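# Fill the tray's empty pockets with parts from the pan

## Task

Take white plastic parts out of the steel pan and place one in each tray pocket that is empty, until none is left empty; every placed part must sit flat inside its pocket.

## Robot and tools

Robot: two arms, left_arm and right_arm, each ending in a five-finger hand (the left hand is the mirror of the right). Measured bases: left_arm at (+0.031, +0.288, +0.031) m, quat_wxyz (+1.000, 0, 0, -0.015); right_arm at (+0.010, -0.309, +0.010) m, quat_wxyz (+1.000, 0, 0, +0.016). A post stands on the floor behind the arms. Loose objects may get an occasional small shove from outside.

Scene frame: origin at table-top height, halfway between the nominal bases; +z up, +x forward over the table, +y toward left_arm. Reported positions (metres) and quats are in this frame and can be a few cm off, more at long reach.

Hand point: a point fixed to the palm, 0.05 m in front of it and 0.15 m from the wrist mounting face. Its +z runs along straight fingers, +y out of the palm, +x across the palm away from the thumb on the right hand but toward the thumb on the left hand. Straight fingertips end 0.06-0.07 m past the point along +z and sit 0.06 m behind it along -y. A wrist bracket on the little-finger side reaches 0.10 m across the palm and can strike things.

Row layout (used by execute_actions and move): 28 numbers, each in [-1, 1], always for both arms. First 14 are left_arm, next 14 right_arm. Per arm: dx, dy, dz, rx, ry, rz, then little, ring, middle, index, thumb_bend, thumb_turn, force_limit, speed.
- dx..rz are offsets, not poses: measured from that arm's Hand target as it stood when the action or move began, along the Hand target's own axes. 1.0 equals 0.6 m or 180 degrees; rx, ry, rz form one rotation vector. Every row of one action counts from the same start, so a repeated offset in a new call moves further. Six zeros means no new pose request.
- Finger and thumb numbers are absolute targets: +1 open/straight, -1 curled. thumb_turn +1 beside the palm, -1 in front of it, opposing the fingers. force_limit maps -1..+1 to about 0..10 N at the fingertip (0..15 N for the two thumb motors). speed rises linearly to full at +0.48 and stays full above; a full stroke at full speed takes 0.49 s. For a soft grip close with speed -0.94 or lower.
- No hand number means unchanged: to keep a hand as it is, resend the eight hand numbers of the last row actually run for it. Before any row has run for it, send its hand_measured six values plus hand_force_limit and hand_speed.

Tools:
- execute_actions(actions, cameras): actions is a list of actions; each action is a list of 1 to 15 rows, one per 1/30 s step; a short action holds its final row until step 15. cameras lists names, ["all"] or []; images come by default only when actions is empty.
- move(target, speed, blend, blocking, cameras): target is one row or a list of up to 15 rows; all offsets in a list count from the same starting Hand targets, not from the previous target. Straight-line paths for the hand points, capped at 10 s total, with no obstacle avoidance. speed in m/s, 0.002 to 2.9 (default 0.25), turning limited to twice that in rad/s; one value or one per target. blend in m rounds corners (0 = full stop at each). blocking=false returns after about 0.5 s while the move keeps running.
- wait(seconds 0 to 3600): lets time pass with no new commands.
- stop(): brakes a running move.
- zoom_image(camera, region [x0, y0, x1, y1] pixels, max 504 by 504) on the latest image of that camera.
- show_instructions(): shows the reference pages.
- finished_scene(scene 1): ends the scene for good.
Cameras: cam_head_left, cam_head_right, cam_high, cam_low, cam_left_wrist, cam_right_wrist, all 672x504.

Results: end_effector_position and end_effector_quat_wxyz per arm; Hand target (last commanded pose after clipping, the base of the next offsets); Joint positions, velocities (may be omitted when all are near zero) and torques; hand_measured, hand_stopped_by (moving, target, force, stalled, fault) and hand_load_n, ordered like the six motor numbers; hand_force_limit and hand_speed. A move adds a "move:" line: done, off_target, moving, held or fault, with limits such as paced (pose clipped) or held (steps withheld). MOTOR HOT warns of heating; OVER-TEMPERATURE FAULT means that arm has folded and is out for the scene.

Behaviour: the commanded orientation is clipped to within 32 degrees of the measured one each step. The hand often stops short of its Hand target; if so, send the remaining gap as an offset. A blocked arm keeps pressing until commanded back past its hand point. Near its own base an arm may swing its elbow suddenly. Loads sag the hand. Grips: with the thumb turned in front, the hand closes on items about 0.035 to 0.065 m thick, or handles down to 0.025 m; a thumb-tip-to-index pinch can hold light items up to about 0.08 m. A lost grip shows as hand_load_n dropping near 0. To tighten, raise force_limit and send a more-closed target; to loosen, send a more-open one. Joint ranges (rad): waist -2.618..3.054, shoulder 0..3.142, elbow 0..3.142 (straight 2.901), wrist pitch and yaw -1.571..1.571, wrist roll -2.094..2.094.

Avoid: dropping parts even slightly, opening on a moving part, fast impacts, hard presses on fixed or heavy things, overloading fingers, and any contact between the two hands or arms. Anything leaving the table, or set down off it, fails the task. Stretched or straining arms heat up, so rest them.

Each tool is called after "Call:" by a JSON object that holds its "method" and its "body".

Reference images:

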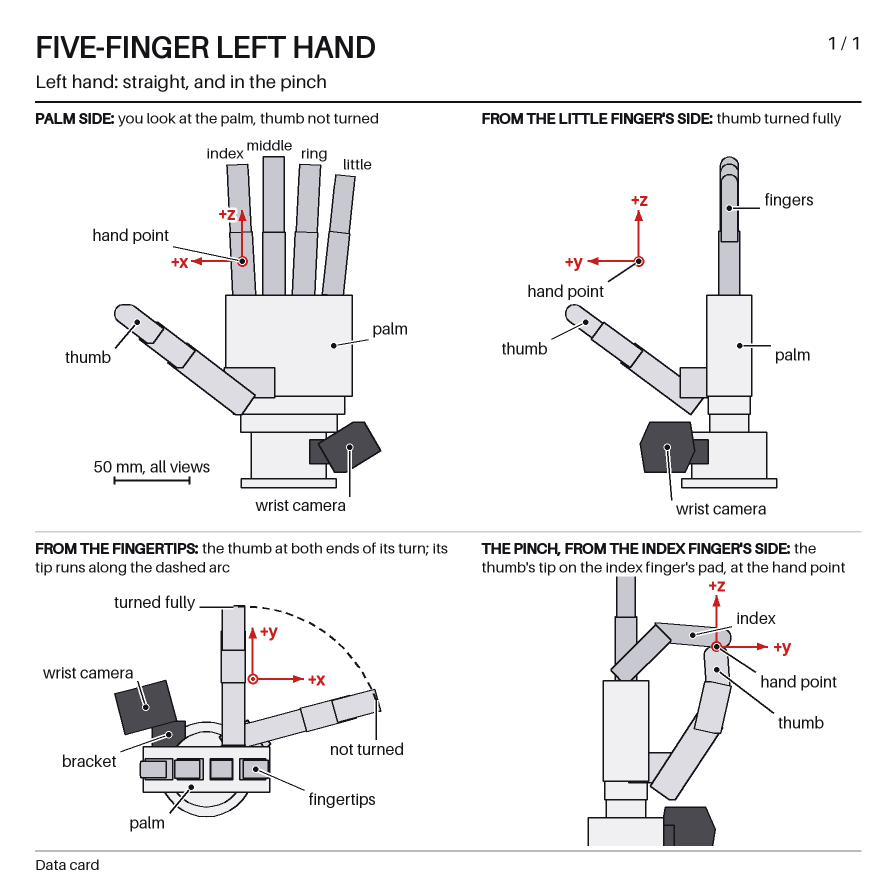

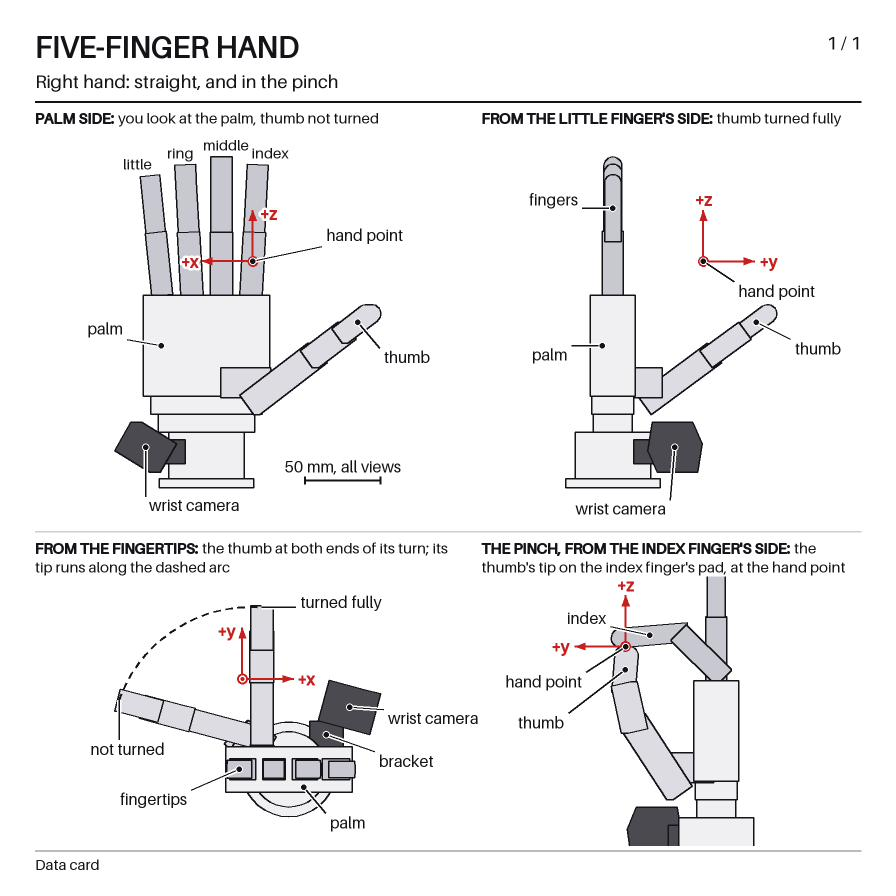

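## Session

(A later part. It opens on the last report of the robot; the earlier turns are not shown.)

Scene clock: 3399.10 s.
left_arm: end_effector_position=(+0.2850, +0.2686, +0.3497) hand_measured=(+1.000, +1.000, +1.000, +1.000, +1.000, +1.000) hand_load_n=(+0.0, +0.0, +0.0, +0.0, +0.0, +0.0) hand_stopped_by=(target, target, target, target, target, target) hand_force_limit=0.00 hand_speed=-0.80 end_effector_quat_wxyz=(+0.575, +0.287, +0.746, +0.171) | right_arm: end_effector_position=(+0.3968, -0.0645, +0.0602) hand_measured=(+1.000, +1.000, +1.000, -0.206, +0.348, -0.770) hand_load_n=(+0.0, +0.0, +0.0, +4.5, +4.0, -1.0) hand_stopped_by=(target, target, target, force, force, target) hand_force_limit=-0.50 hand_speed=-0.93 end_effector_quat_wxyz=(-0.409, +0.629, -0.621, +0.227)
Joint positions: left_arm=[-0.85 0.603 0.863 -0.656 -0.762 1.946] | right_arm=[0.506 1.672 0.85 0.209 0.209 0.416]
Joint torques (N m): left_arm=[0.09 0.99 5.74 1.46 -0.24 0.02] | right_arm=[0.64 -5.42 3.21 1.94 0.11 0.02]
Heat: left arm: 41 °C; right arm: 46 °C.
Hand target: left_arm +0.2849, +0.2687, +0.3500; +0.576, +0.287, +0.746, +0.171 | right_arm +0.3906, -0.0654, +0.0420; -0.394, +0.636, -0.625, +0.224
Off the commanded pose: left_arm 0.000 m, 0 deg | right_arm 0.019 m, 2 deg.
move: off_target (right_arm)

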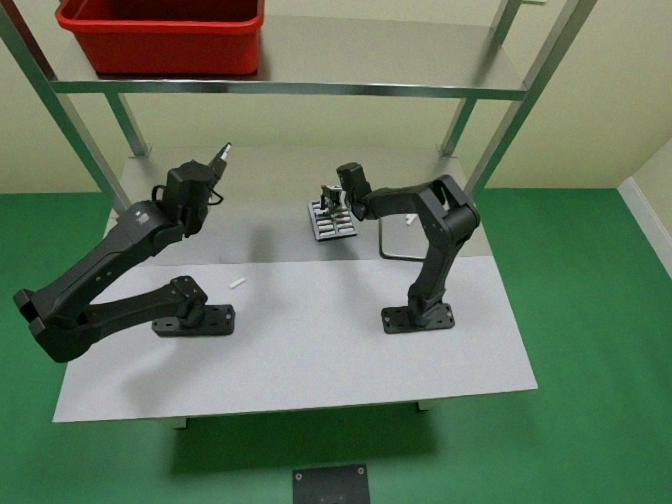

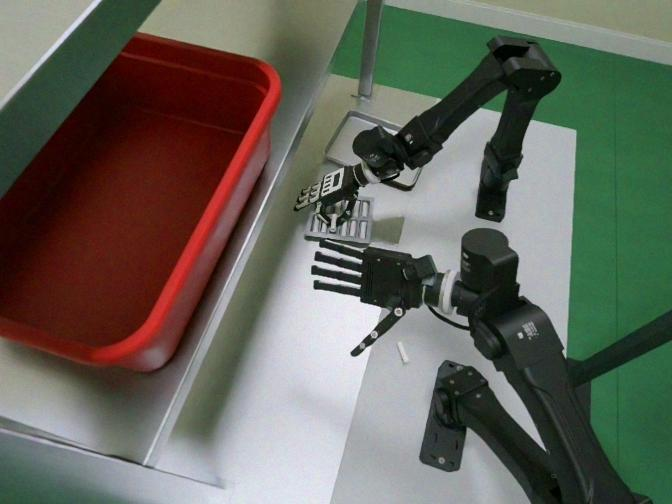

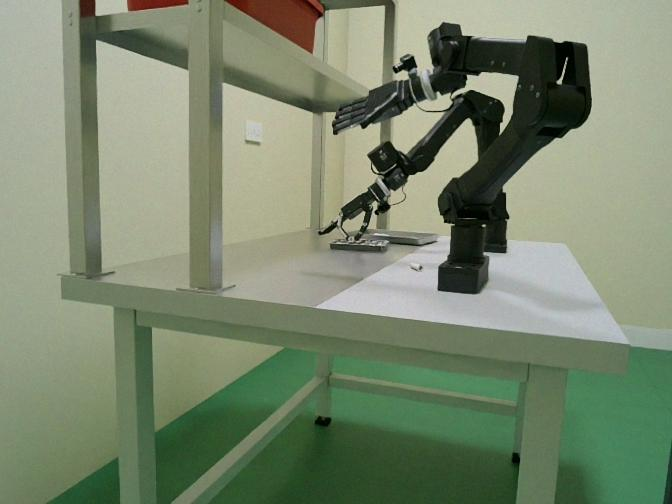

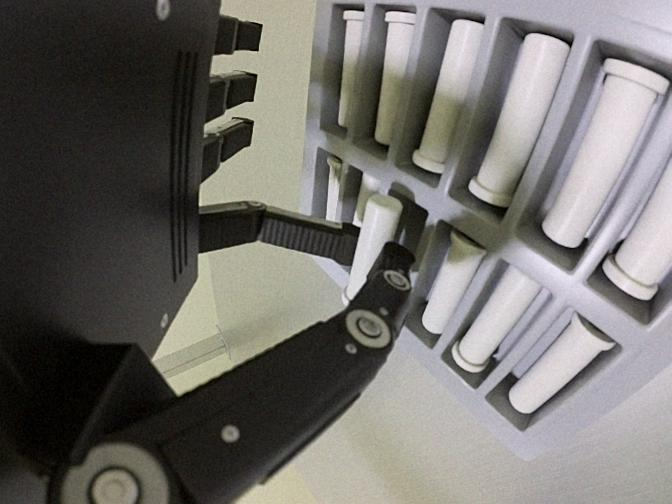

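Call:
{"method": "move", "body": {"target": [0,0,0,0,0,0,1,1,1,1,1,1,0,-0.8,0.00044,0.00699,-0.00094,0,0,0,1,1,1,-0.33,0.17,-0.77,-0.5,-0.93], "speed": 0.03, "cameras": ["cam_head_left","cam_high","cam_low","cam_right_wrist"]}}

Call:
{"method": "zoom_image", "body": {"camera": "cam_high", "region": [316, 206, 348, 238]}}

Call:
{"method": "zoom_image", "body": {"camera": "cam_low", "region": [336, 230, 364, 251]}}

Call:
{"method": "zoom_image", "body": {"camera": "cam_head_left", "region": [308, 196, 340, 220]}}

Call:
{"method": "zoom_image", "body": {"camera": "cam_right_wrist", "region": [330, 150, 490, 270]}}

Scene clock: 3409.33 s.
left_arm: end_effector_position=(+0.2850, +0.2686, +0.3497) hand_measured=(+1.000, +1.000, +1.000, +1.000, +1.000, +1.000) hand_load_n=(+0.0, +0.0, +0.0, +0.0, +0.0, +0.0) hand_stopped_by=(target, target, target, target, target, target) hand_force_limit=0.00 hand_speed=-0.80 end_effector_quat_wxyz=(+0.575, +0.287, +0.746, +0.171) | right_arm: end_effector_position=(+0.3939, -0.0643, +0.0567) hand_measured=(+1.000, +1.000, +1.000, -0.206, +0.348, -0.770) hand_load_n=(+0.0, +0.0, +0.0, +5.0, +4.0, -1.0) hand_stopped_by=(target, target, target, force, force, target) hand_force_limit=-0.50 hand_speed=-0.93 end_effector_quat_wxyz=(-0.408, +0.630, -0.620, +0.228)
Joint positions: left_arm=[-0.85 0.603 0.863 -0.656 -0.762 1.946] | right_arm=[0.512 1.672 0.835 0.224 0.213 0.416]
Joint torques (N m): left_arm=[0.08 0.98 5.75 1.46 -0.23 0.02] | right_arm=[0.61 -5.45 3.14 1.94 0.11 0.05]
Heat: left arm: 41 °C; right arm: 46 °C.
Hand target: left_arm +0.2849, +0.2687, +0.3500; +0.576, +0.287, +0.746, +0.171 | right_arm +0.3875, -0.0652, +0.0390; -0.394, +0.636, -0.624, +0.224
Off the commanded pose: left_arm 0.000 m, 0 deg | right_arm 0.019 m, 2 deg.
move: off_target (right_arm)

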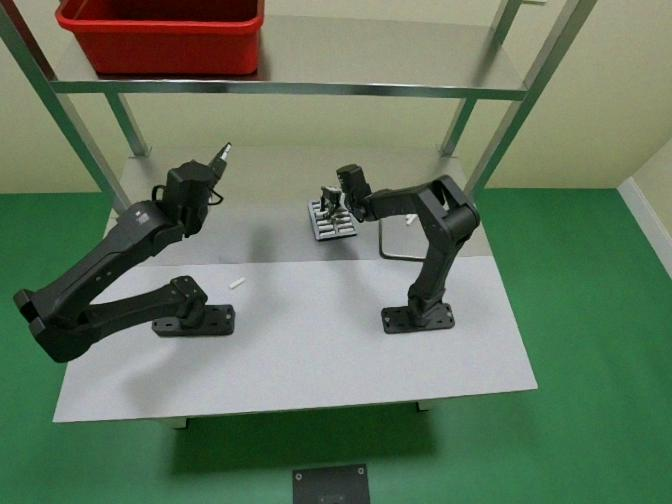

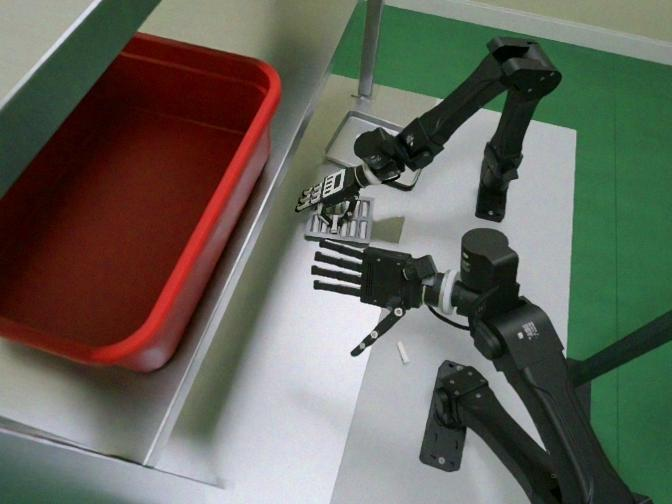

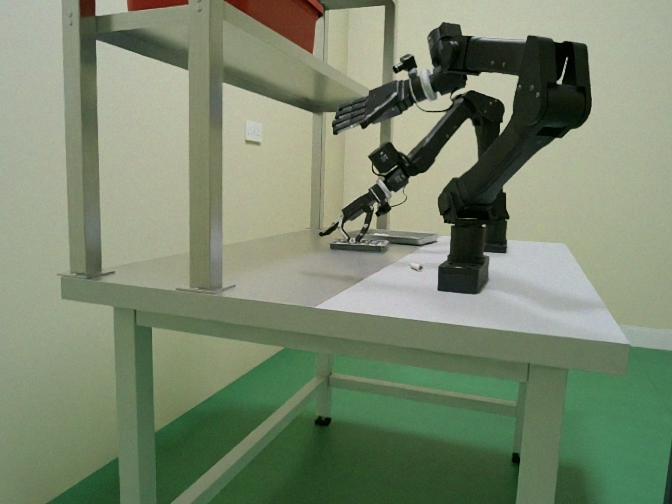

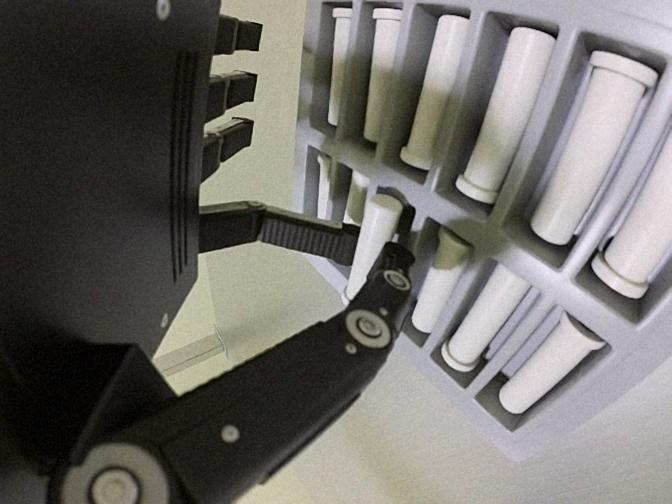

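Scaled by 15.750 from the camera's image (finer frame: 960x720).

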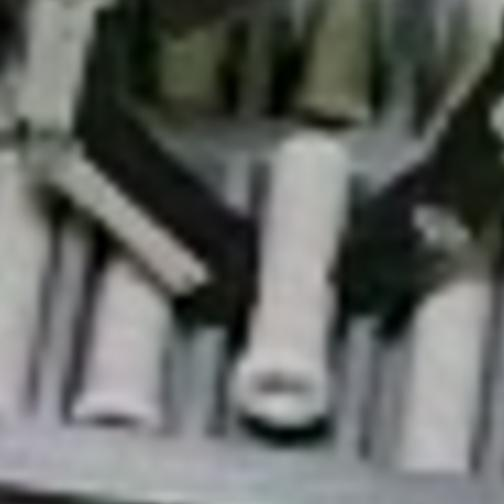

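Scaled by 18.000 from the camera's image (finer frame: 960x720).

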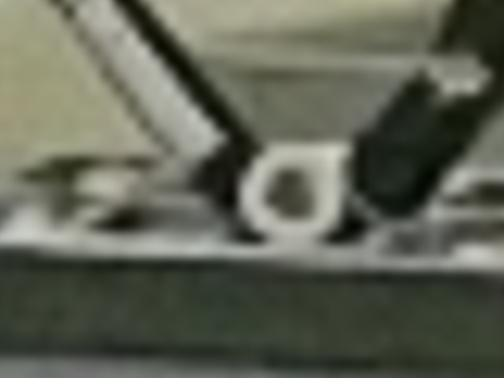

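Scaled by 15.750 from the camera's image (finer frame: 960x720).

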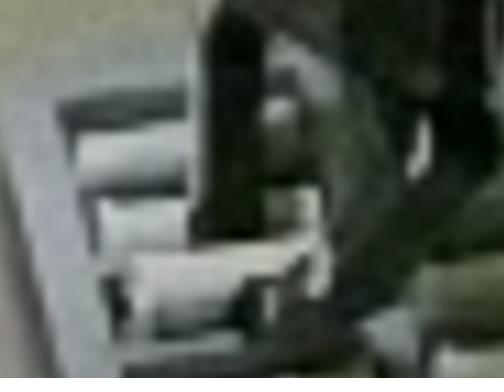

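Scaled by 3.150 from the camera's image (finer frame: 960x720).

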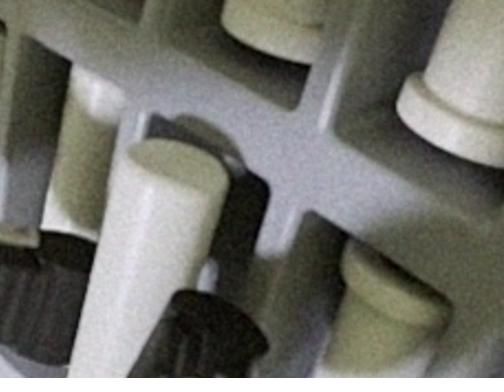

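Call:
{"method": "move", "body": {"target": [0,0,0,0,0,0,1,1,1,1,1,1,0,-0.8,0,0,0,0,0,0,1,1,1,-0.17,0.388,-0.77,-0.5,-0.93], "speed": 0.03, "cameras": ["cam_head_left","cam_high","cam_low","cam_right_wrist"]}}

Call:
{"method": "zoom_image", "body": {"camera": "cam_right_wrist", "region": [300, 150, 460, 270]}}

Call:
{"method": "zoom_image", "body": {"camera": "cam_high", "region": [316, 206, 348, 238]}}

Call:
{"method": "zoom_image", "body": {"camera": "cam_head_left", "region": [308, 196, 340, 220]}}

Call:
{"method": "zoom_image", "body": {"camera": "cam_low", "region": [336, 230, 364, 251]}}

Scene clock: 3425.17 s.
left_arm: end_effector_position=(+0.2850, +0.2686, +0.3497) hand_measured=(+1.000, +1.000, +1.000, +1.000, +1.000, +1.000) hand_load_n=(+0.0, +0.0, +0.0, +0.0, +0.0, +0.0) hand_stopped_by=(target, target, target, target, target, target) hand_force_limit=0.00 hand_speed=-0.80 end_effector_quat_wxyz=(+0.575, +0.287, +0.746, +0.171) | right_arm: end_effector_position=(+0.3940, -0.0642, +0.0569) hand_measured=(+1.000, +1.000, +1.000, -0.170, +0.388, -0.770) hand_load_n=(-0.5, +0.0, +0.0, +0.0, +0.0, +0.0) hand_stopped_by=(target, target, target, target, target, target) hand_force_limit=-0.50 hand_speed=-0.93 end_effector_quat_wxyz=(-0.409, +0.630, -0.620, +0.228)
Joint positions: left_arm=[-0.85 0.603 0.863 -0.656 -0.762 1.946] | right_arm=[0.512 1.672 0.835 0.224 0.213 0.416]
Joint torques (N m): left_arm=[0.05 0.99 5.74 1.46 -0.24 0.02] | right_arm=[0.59 -5.45 3.12 1.93 0.11 0.06]
Heat: left arm: 41 °C; right arm: 46 °C.
Hand target: left_arm +0.2849, +0.2687, +0.3500; +0.576, +0.287, +0.746, +0.171 | right_arm +0.3875, -0.0652, +0.0390; -0.394, +0.636, -0.624, +0.224
Off the commanded pose: left_arm 0.000 m, 0 deg | right_arm 0.019 m, 2 deg.
move: done

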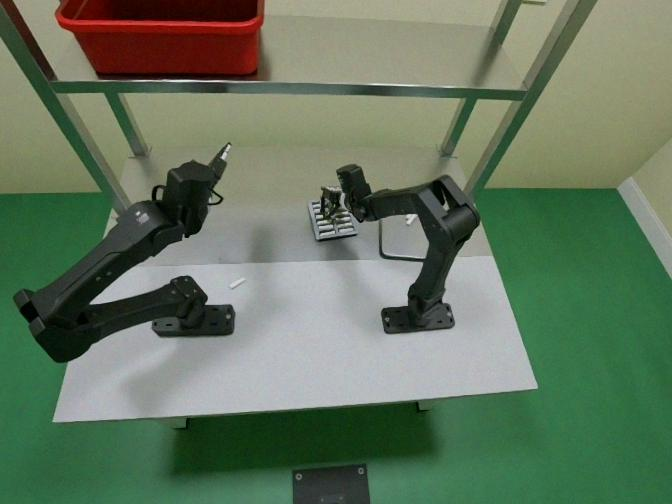

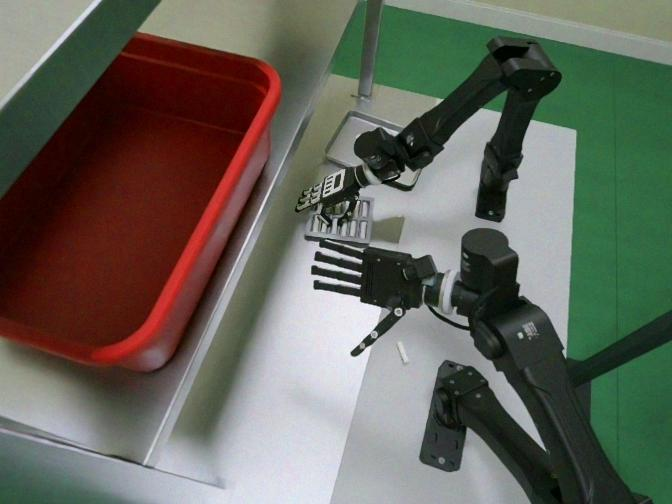

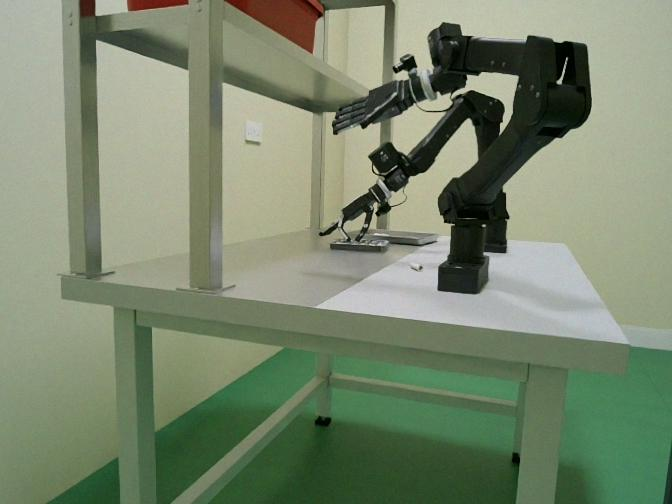

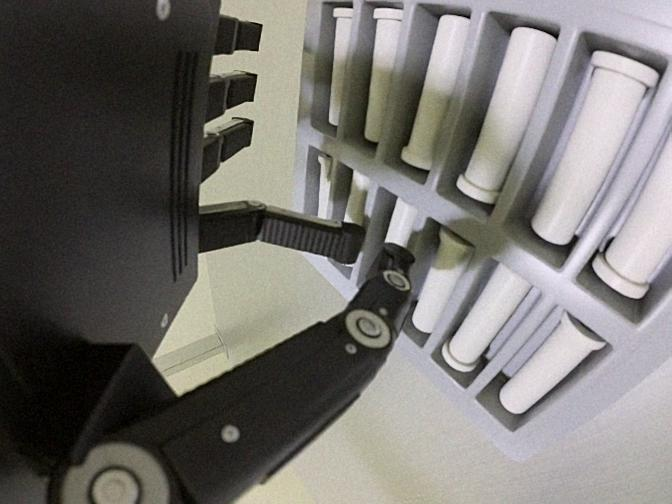

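Scaled by 3.150 from the camera's image (finer frame: 960x720).

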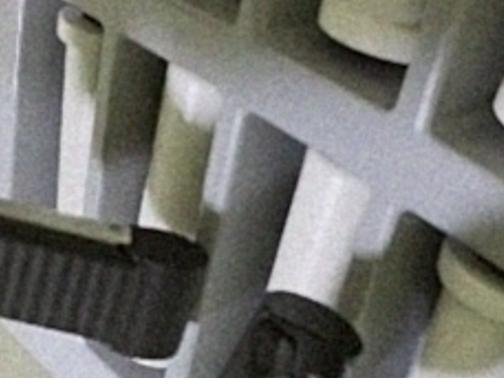

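Scaled by 15.750 from the camera's image (finer frame: 960x720).

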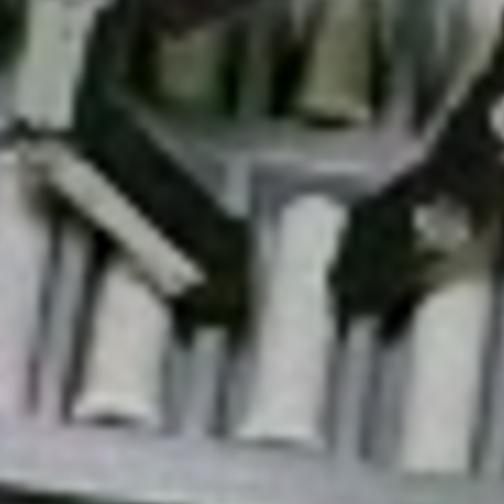

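Scaled by 15.750 from the camera's image (finer frame: 960x720).

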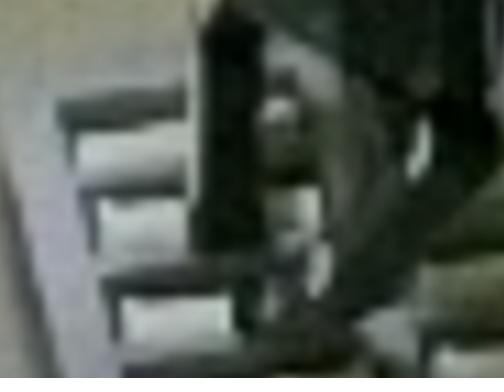

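Scaled by 18.000 from the camera's image (finer frame: 960x720).

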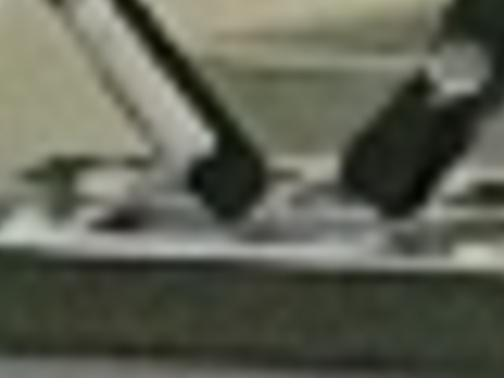

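Call:
{"method": "move", "body": {"target": [0,0,0,0,0,0,1,1,1,1,1,1,0,-0.8,-0.0293,-0.12074,-0.07855,0,0,0,1,1,1,-0.17,0.388,-0.77,-0.5,-0.93], "speed": 0.08, "cameras": ["cam_head_left","cam_high","cam_low","cam_right_wrist"]}}

Call:
{"method": "zoom_image", "body": {"camera": "cam_head_left", "region": [300, 190, 364, 246]}}

Call:
{"method": "zoom_image", "body": {"camera": "cam_high", "region": [300, 185, 380, 250]}}

Call:
{"method": "zoom_image", "body": {"camera": "cam_right_wrist", "region": [360, 10, 672, 400]}}

Scene clock: 3435.00 s.
left_arm: end_effector_position=(+0.2850, +0.2686, +0.3497) hand_measured=(+1.000, +1.000, +1.000, +1.000, +1.000, +1.000) hand_load_n=(+0.0, +0.0, +0.0, +0.0, +0.0, +0.0) hand_stopped_by=(target, target, target, target, target, target) hand_force_limit=0.00 hand_speed=-0.80 end_effector_quat_wxyz=(+0.575, +0.287, +0.746, +0.171) | right_arm: end_effector_position=(+0.3946, -0.0638, +0.1220) hand_measured=(+1.000, +1.000, +1.000, -0.170, +0.388, -0.770) hand_load_n=(+0.0, +0.0, +0.0, +0.0, +0.0, +0.0) hand_stopped_by=(target, target, target, target, target, target) hand_force_limit=-0.50 hand_speed=-0.93 end_effector_quat_wxyz=(-0.395, +0.636, -0.624, +0.224)
Joint positions: left_arm=[-0.85 0.603 0.863 -0.656 -0.762 1.946] | right_arm=[0.512 1.572 1.043 -0.115 0.213 0.417]
Joint torques (N m): left_arm=[0.08 0.99 5.75 1.47 -0.23 0.02] | right_arm=[-0.17 -8.16 6.17 1.54 0.04 -0.02]
Heat: left arm: 41 °C; right arm: 46 °C.
Hand target: left_arm +0.2849, +0.2687, +0.3500; +0.576, +0.287, +0.746, +0.171 | right_arm +0.3936, -0.0652, +0.1269; -0.394, +0.636, -0.624, +0.224
Off the commanded pose: left_arm 0.000 m, 0 deg | right_arm 0.005 m, 0 deg.
move: done

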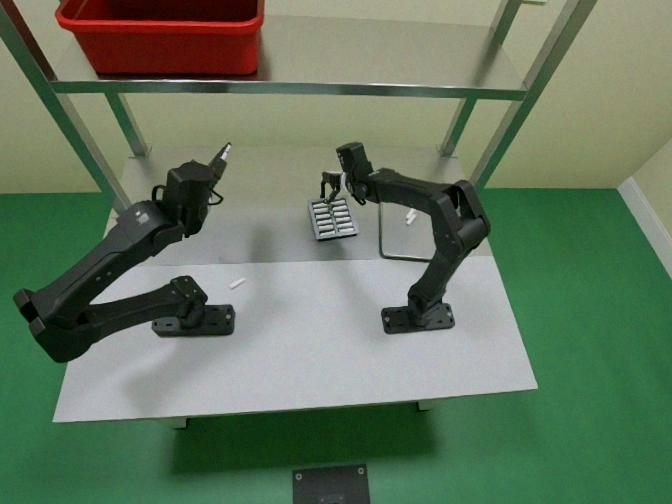

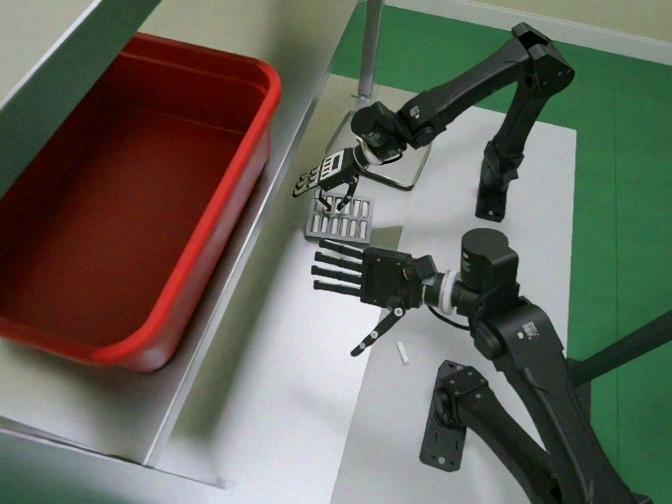

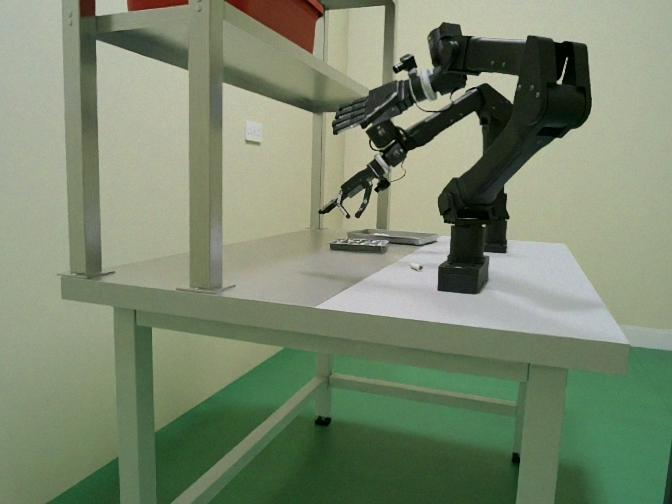

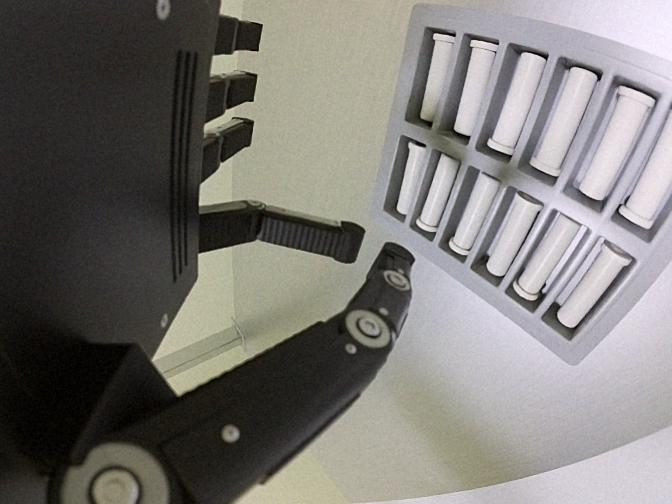

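Scaled by 7.875 from the camera's image (finer frame: 960x720).

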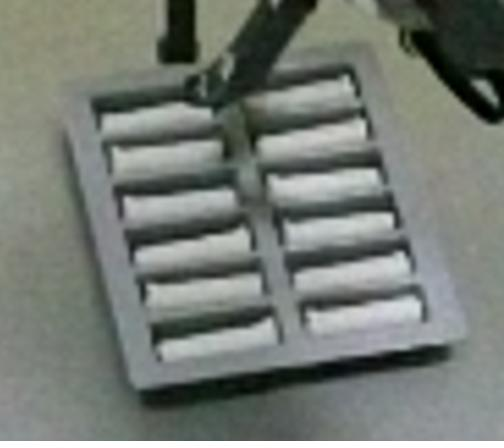

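Scaled by 6.300 from the camera's image (finer frame: 960x720).

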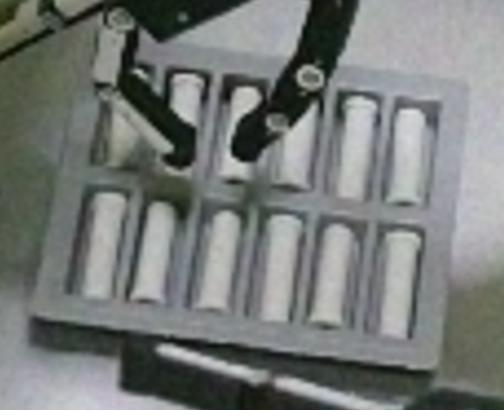

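Scaled by 1.292 from the camera's image (finer frame: 960x720).

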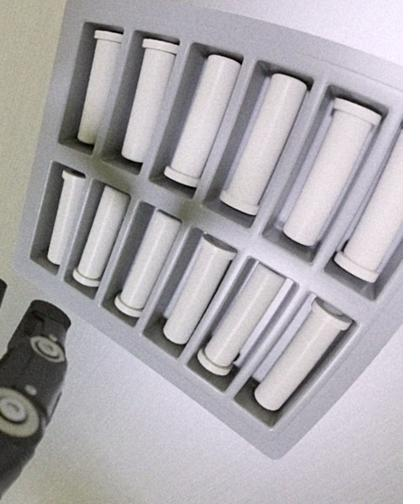

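Call:
{"method": "zoom_image", "body": {"camera": "cam_right_wrist", "region": [470, 140, 672, 360]}}

Call:
{"method": "zoom_image", "body": {"camera": "cam_right_wrist", "region": [380, 10, 580, 210]}}

Scaled by 2.291 from the camera's image (finer frame: 960x720).

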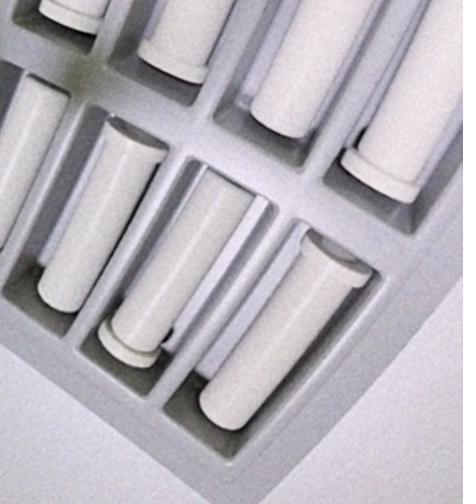

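Scaled by 2.520 from the camera's image (finer frame: 960x720).

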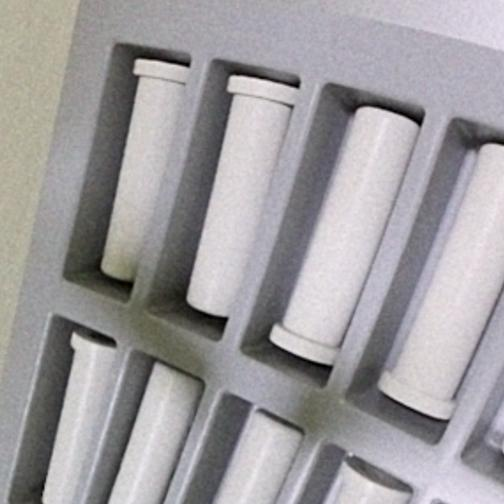

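Call:
{"method": "move", "body": {"target": [0,0,0,0,0,0,1,1,1,1,1,1,0,-0.8,0.1649,-0.02163,-0.1711,0,0,0,1,1,1,-0.17,0.388,-0.77,-0.5,-0.93], "speed": 0.15, "cameras": ["cam_head_left","cam_high"]}}

Call:
{"method": "zoom_image", "body": {"camera": "cam_high", "region": [300, 185, 380, 250]}}

Call:
{"method": "zoom_image", "body": {"camera": "cam_head_left", "region": [300, 190, 364, 246]}}

Scene clock: 3449.77 s.
left_arm: end_effector_position=(+0.2850, +0.2686, +0.3497) hand_measured=(+1.000, +1.000, +1.000, +1.000, +1.000, +1.000) hand_load_n=(+0.0, +0.0, +0.0, +0.0, +0.0, +0.0) hand_stopped_by=(target, target, target, target, target, target) hand_force_limit=0.00 hand_speed=-0.80 end_effector_quat_wxyz=(+0.575, +0.287, +0.746, +0.171) | right_arm: end_effector_position=(+0.3428, -0.1816, +0.1889) hand_measured=(+1.000, +1.000, +1.000, -0.170, +0.388, -0.770) hand_load_n=(+0.0, +0.0, +0.0, +0.0, +0.0, +0.0) hand_stopped_by=(target, target, target, target, target, target) hand_force_limit=-0.50 hand_speed=-0.93 end_effector_quat_wxyz=(-0.409, +0.629, -0.619, +0.233)
Joint positions: left_arm=[-0.85 0.603 0.863 -0.656 -0.762 1.946] | right_arm=[0.182 1.137 0.943 -0.399 -0.052 0.225]
Joint torques (N m): left_arm=[0.05 0.99 5.74 1.46 -0.23 0.02] | right_arm=[-0.53 -4.01 3.95 1.58 -0.1 -0.11]
Heat: left arm: 41 °C; right arm: 45 °C.
Hand target: left_arm +0.2849, +0.2687, +0.3500; +0.576, +0.287, +0.746, +0.171 | right_arm +0.3338, -0.1852, +0.1771; -0.394, +0.636, -0.624, +0.224
Off the commanded pose: left_arm 0.000 m, 0 deg | right_arm 0.015 m, 2 deg.
move: off_target (right_arm)

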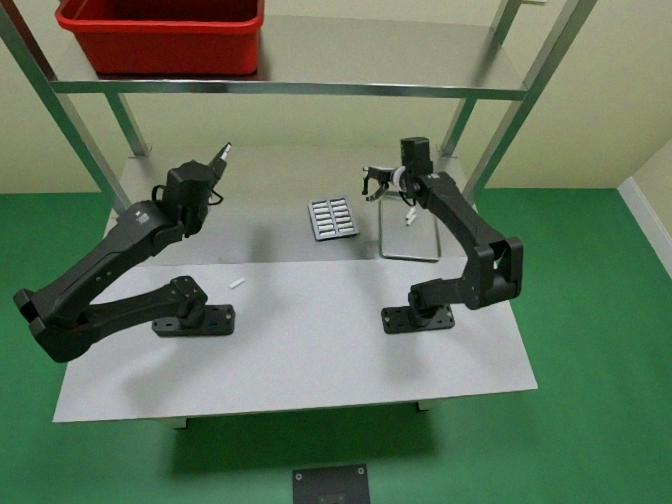

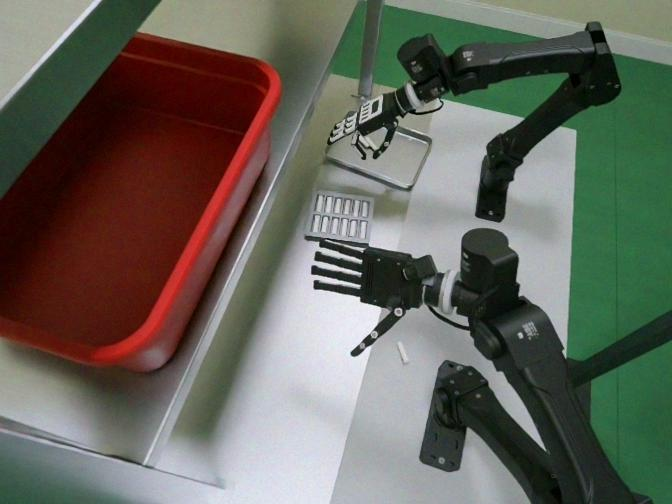

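Scaled by 6.300 from the camera's image (finer frame: 960x720).

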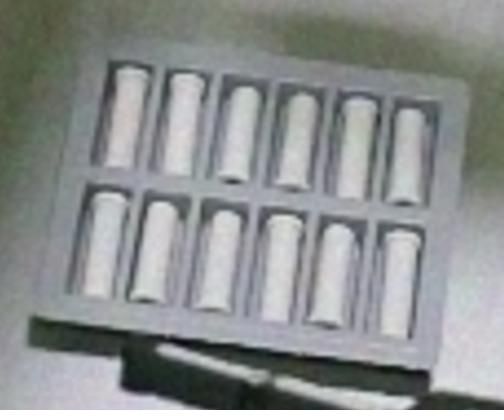

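Scaled by 7.875 from the camera's image (finer frame: 960x720).

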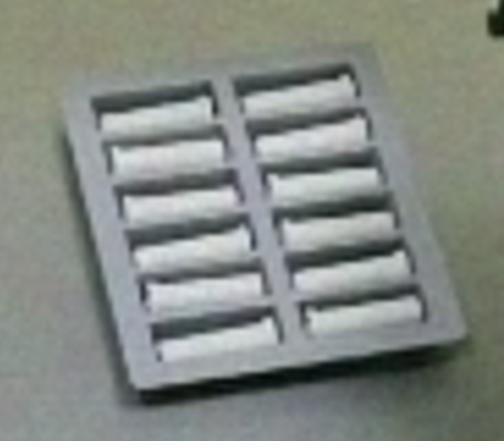

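All 12 pockets are filled, and each part is lying flat.

Call:
{"method": "finished_scene", "body": {"scene": 1}}

The scene is finished: the task was done.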